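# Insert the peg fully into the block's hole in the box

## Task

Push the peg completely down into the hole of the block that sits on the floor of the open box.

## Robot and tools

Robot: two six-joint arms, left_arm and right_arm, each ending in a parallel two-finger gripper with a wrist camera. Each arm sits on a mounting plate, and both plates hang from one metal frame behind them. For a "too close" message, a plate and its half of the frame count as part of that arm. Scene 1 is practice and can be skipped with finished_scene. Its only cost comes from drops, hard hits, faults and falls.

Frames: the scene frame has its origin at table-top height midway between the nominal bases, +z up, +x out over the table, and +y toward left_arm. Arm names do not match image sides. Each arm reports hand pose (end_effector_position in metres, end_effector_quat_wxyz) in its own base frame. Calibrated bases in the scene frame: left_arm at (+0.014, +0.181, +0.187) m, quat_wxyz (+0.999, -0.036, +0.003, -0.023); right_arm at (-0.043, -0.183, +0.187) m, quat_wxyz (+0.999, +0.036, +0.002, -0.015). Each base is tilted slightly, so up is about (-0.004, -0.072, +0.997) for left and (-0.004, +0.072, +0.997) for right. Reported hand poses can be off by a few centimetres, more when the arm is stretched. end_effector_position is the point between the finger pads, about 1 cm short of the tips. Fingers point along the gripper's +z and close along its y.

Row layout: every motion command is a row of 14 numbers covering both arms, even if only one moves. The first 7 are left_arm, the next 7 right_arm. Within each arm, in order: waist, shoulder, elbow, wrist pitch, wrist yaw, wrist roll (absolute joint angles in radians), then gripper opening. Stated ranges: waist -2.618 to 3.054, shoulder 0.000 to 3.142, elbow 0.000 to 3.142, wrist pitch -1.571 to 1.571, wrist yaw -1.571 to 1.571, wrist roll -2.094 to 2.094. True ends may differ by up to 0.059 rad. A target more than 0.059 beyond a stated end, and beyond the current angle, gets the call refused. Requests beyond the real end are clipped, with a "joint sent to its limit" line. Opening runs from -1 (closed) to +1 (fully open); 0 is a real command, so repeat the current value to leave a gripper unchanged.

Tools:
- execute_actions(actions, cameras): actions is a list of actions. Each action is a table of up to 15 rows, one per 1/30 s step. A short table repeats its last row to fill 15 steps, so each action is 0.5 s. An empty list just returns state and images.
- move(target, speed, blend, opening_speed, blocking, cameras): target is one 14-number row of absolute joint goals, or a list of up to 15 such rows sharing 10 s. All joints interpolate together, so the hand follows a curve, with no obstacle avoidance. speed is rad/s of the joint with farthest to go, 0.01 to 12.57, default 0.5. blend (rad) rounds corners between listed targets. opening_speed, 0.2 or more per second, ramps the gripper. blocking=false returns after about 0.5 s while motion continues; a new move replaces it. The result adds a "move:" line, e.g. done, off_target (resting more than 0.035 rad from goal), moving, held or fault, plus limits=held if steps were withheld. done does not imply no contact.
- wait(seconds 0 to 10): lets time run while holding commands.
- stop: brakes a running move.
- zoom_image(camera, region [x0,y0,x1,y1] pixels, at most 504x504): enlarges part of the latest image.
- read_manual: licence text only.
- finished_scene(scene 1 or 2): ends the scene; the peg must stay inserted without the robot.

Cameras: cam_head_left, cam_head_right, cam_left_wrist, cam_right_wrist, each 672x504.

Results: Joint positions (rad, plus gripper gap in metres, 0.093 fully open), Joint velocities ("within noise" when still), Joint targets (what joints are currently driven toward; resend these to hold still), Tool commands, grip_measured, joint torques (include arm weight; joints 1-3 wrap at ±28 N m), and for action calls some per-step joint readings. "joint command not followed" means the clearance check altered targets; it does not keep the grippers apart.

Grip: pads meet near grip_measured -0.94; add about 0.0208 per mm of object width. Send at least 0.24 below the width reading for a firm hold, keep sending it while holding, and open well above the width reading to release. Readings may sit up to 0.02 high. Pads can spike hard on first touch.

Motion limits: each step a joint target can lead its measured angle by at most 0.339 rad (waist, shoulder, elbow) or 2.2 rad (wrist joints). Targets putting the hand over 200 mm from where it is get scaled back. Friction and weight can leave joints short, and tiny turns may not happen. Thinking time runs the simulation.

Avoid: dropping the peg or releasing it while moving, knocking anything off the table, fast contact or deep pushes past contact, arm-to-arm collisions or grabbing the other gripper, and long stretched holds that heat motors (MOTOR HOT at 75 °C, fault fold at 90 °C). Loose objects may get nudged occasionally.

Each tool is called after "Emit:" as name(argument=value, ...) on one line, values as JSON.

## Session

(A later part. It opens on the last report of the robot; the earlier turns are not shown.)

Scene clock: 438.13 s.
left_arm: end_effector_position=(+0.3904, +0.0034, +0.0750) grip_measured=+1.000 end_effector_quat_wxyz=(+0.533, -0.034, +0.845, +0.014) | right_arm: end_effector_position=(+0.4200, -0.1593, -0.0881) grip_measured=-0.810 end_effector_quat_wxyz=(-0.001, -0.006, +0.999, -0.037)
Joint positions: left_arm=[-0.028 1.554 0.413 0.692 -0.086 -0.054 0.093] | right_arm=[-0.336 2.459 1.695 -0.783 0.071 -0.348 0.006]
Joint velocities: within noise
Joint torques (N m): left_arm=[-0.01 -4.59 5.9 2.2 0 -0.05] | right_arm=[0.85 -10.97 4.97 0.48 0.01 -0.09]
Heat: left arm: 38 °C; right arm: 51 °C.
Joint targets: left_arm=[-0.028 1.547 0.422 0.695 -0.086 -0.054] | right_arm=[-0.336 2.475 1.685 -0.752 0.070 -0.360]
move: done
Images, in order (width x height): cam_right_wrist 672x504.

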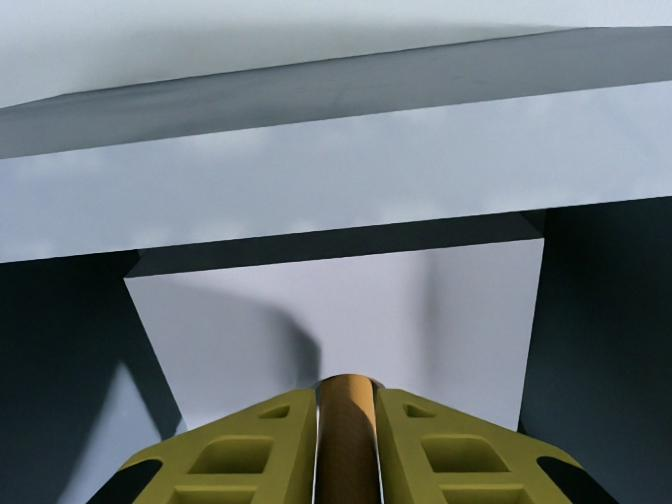

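Emit:
move(target=[-0.028,1.547,0.422,0.695,-0.086,-0.054,1,-0.338,2.508,1.675,-0.713,0.07,-0.36,-0.9], speed=0.12, cameras=["cam_right_wrist"])

Emit:
move(target=[-0.028,1.547,0.422,0.695,-0.086,-0.054,1,-0.339,2.523,1.675,-0.699,0.07,-0.36,-0.9], speed=0.12, cameras=["cam_right_wrist"])

Scene clock: 442.73 s.
left_arm: end_effector_position=(+0.3904, +0.0034, +0.0750) grip_measured=+1.000 end_effector_quat_wxyz=(+0.533, -0.034, +0.845, +0.014) | right_arm: end_effector_position=(+0.4199, -0.1598, -0.0973) grip_measured=-0.810 end_effector_quat_wxyz=(-0.002, -0.006, +0.999, -0.039)
Joint positions: left_arm=[-0.028 1.554 0.413 0.692 -0.086 -0.054 0.093] | right_arm=[-0.336 2.479 1.691 -0.76 0.074 -0.349 0.006]
Joint velocities: within noise
Joint torques (N m): left_arm=[0.06 -4.6 5.93 2.19 0 -0.06] | right_arm=[0.8 -9.77 4.29 0.6 0.02 -0.09]
Heat: left arm: 38 °C; right arm: 50 °C.
Joint targets: left_arm=[-0.028 1.547 0.422 0.695 -0.086 -0.054] | right_arm=[-0.338 2.508 1.675 -0.713 0.070 -0.360]
move: off_target (right_arm); right_arm: the wrist pitch is farthest, 0.047 rad from its target
Images, in order (width x height): cam_right_wrist 672x504.

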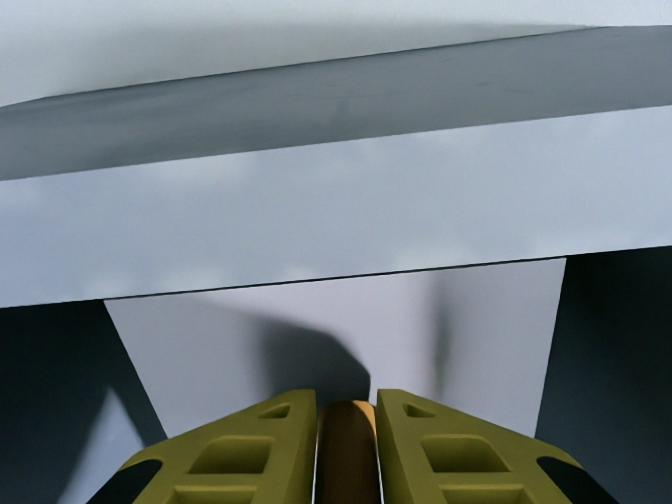

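Scene clock: 443.43 s.
left_arm: end_effector_position=(+0.3904, +0.0034, +0.0750) grip_measured=+1.000 end_effector_quat_wxyz=(+0.533, -0.034, +0.845, +0.014) | right_arm: end_effector_position=(+0.4198, -0.1598, -0.0977) grip_measured=-0.810 end_effector_quat_wxyz=(-0.002, -0.006, +0.999, -0.039)
Joint positions: left_arm=[-0.028 1.554 0.413 0.692 -0.086 -0.054 0.093] | right_arm=[-0.336 2.48 1.691 -0.759 0.074 -0.349 0.006]
Joint velocities: within noise
Joint torques (N m): left_arm=[0.02 -4.59 5.9 2.19 -0.02 -0.05] | right_arm=[0.66 -8.66 4.38 0.78 0 -0.1]
Heat: left arm: 38 °C; right arm: 50 °C.
Joint targets: left_arm=[-0.028 1.547 0.422 0.695 -0.086 -0.054] | right_arm=[-0.339 2.523 1.675 -0.699 0.070 -0.360]
move: off_target (right_arm); right_arm: the wrist pitch is farthest, 0.060 rad from its target
Images, in order (width x height): cam_right_wrist 672x504.

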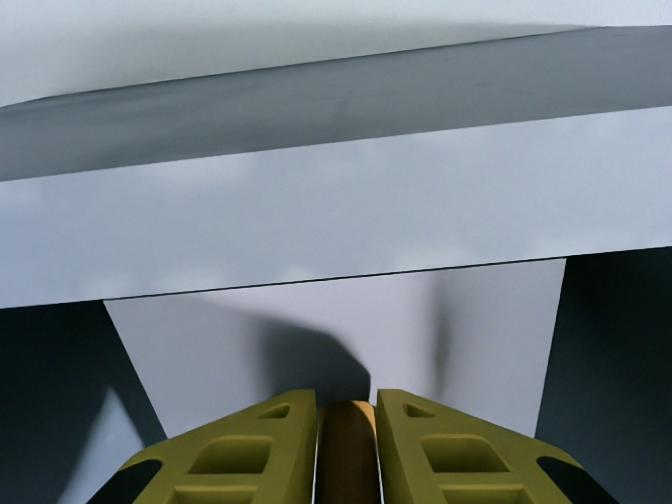

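Emit:
move(target=[[-0.028,1.547,0.422,0.695,-0.086,-0.054,1,-0.336,2.492,1.680,-0.743,0.07,-0.36,-0.9],[-0.028,1.547,0.422,0.695,-0.086,-0.054,1,-0.336,2.492,1.680,-0.743,0.07,-0.36,-0.2]], speed=0.15, opening_speed=0.5, cameras=["cam_right_wrist"])

Emit:
move(target=[[-0.028,1.547,0.422,0.695,-0.086,-0.054,1,-0.336,2.4,1.725,-0.83,0.07,-0.36,-0.2],[-0.028,1.547,0.422,0.695,-0.086,-0.054,1,-0.335,2.31,1.82,-1.06,0.07,-0.36,-0.2]], speed=0.25)

Emit:
zoom_image(camera="cam_head_left", region=[400, 220, 500, 340])

Scene clock: 451.30 s.
left_arm: end_effector_position=(+0.3904, +0.0034, +0.0750) grip_measured=+1.000 end_effector_quat_wxyz=(+0.533, -0.034, +0.845, +0.014) | right_arm: end_effector_position=(+0.4199, -0.1598, -0.0981) grip_measured=-0.202 end_effector_quat_wxyz=(-0.002, -0.006, +0.999, -0.039)
Joint positions: left_arm=[-0.028 1.554 0.413 0.692 -0.086 -0.054 0.093] | right_arm=[-0.336 2.481 1.691 -0.758 0.074 -0.349 0.036]
Joint velocities: within noise
Joint torques (N m): left_arm=[-0.05 -4.6 5.91 2.19 -0.01 -0.04] | right_arm=[0.95 -11.47 4.82 0.28 -0.04 -0.11]
Heat: left arm: 38 °C; right arm: 48 °C.
Joint targets: left_arm=[-0.028 1.547 0.422 0.695 -0.086 -0.054] | right_arm=[-0.336 2.492 1.680 -0.743 0.070 -0.360]
move: done
Images, in order (width x height): cam_right_wrist 672x504.

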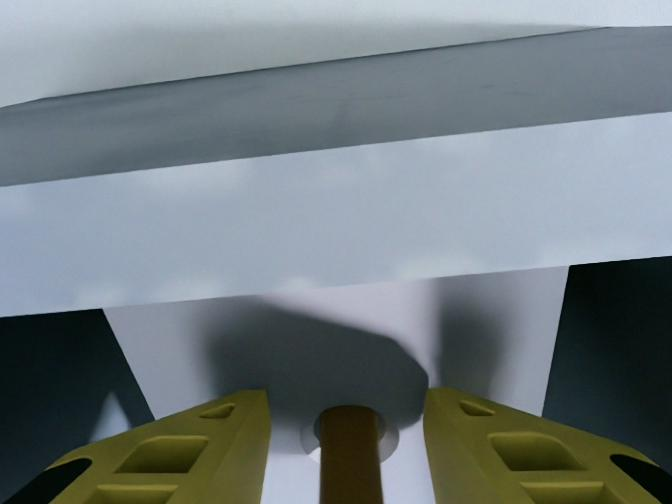

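Scene clock: 453.30 s.
left_arm: end_effector_position=(+0.3904, +0.0034, +0.0750) grip_measured=+1.000 end_effector_quat_wxyz=(+0.533, -0.034, +0.845, +0.014) | right_arm: end_effector_position=(+0.4050, -0.1546, -0.0251) grip_measured=-0.202 end_effector_quat_wxyz=(-0.038, -0.008, +0.999, -0.026)
Joint positions: left_arm=[-0.028 1.554 0.413 0.692 -0.086 -0.054 0.093] | right_arm=[-0.336 2.363 1.789 -1.051 0.074 -0.349 0.036]
Joint velocities: within noise
Joint torques (N m): left_arm=[0.01 -4.57 5.9 2.2 -0.02 -0.06] | right_arm=[1.1 -16.91 9.63 -0.1 0.02 -0.08]
Heat: left arm: 38 °C; right arm: 48 °C.
Joint targets: left_arm=[-0.028 1.547 0.422 0.695 -0.086 -0.054] | right_arm=[-0.335 2.310 1.820 -1.060 0.070 -0.360]
move: off_target (right_arm); right_arm: the shoulder is farthest, 0.053 rad from its target

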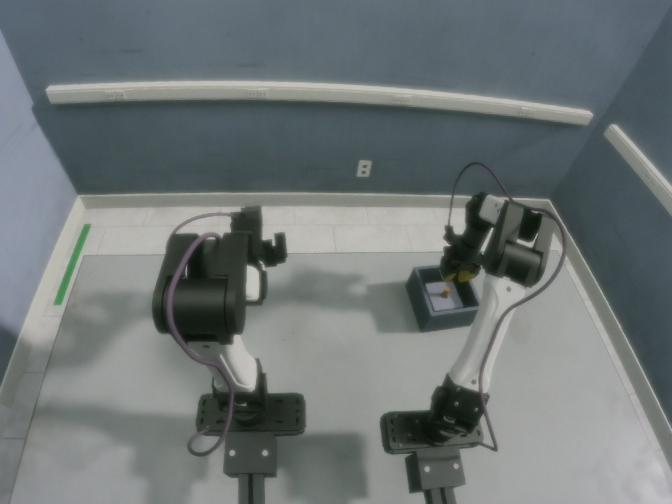

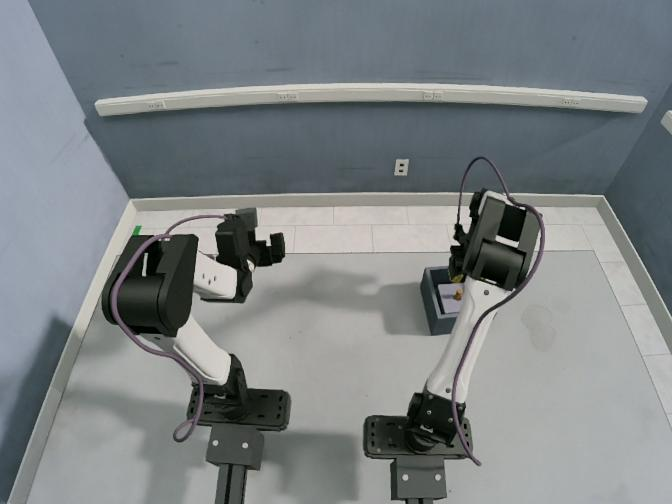

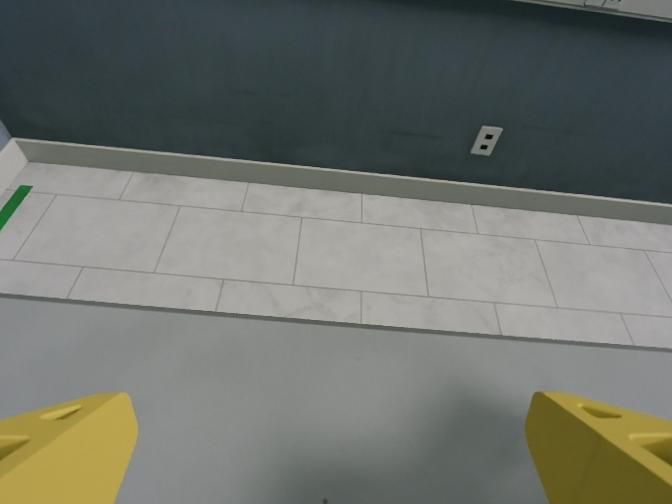

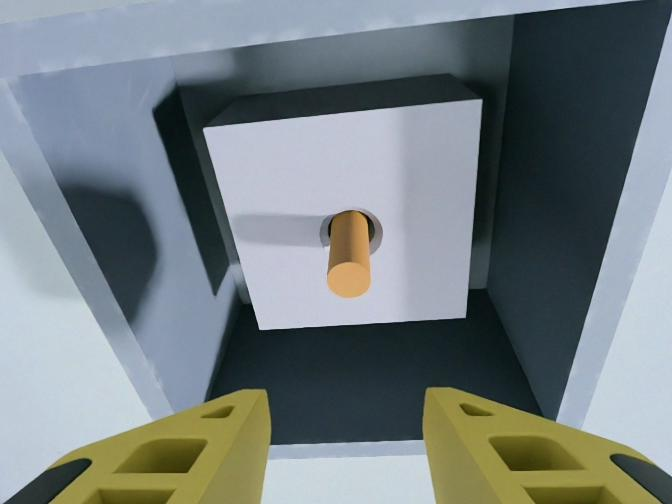

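Scaled by 4.200.

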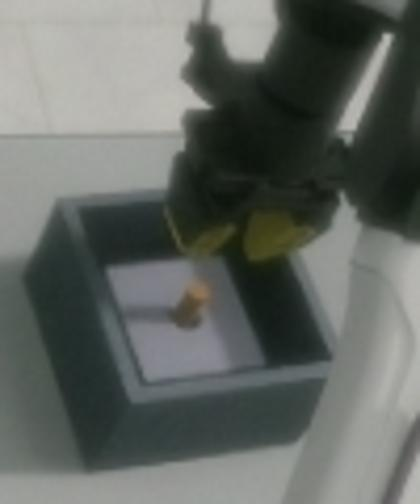

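Emit:
finished_scene(scene=1)

The scene is finished: the task was done.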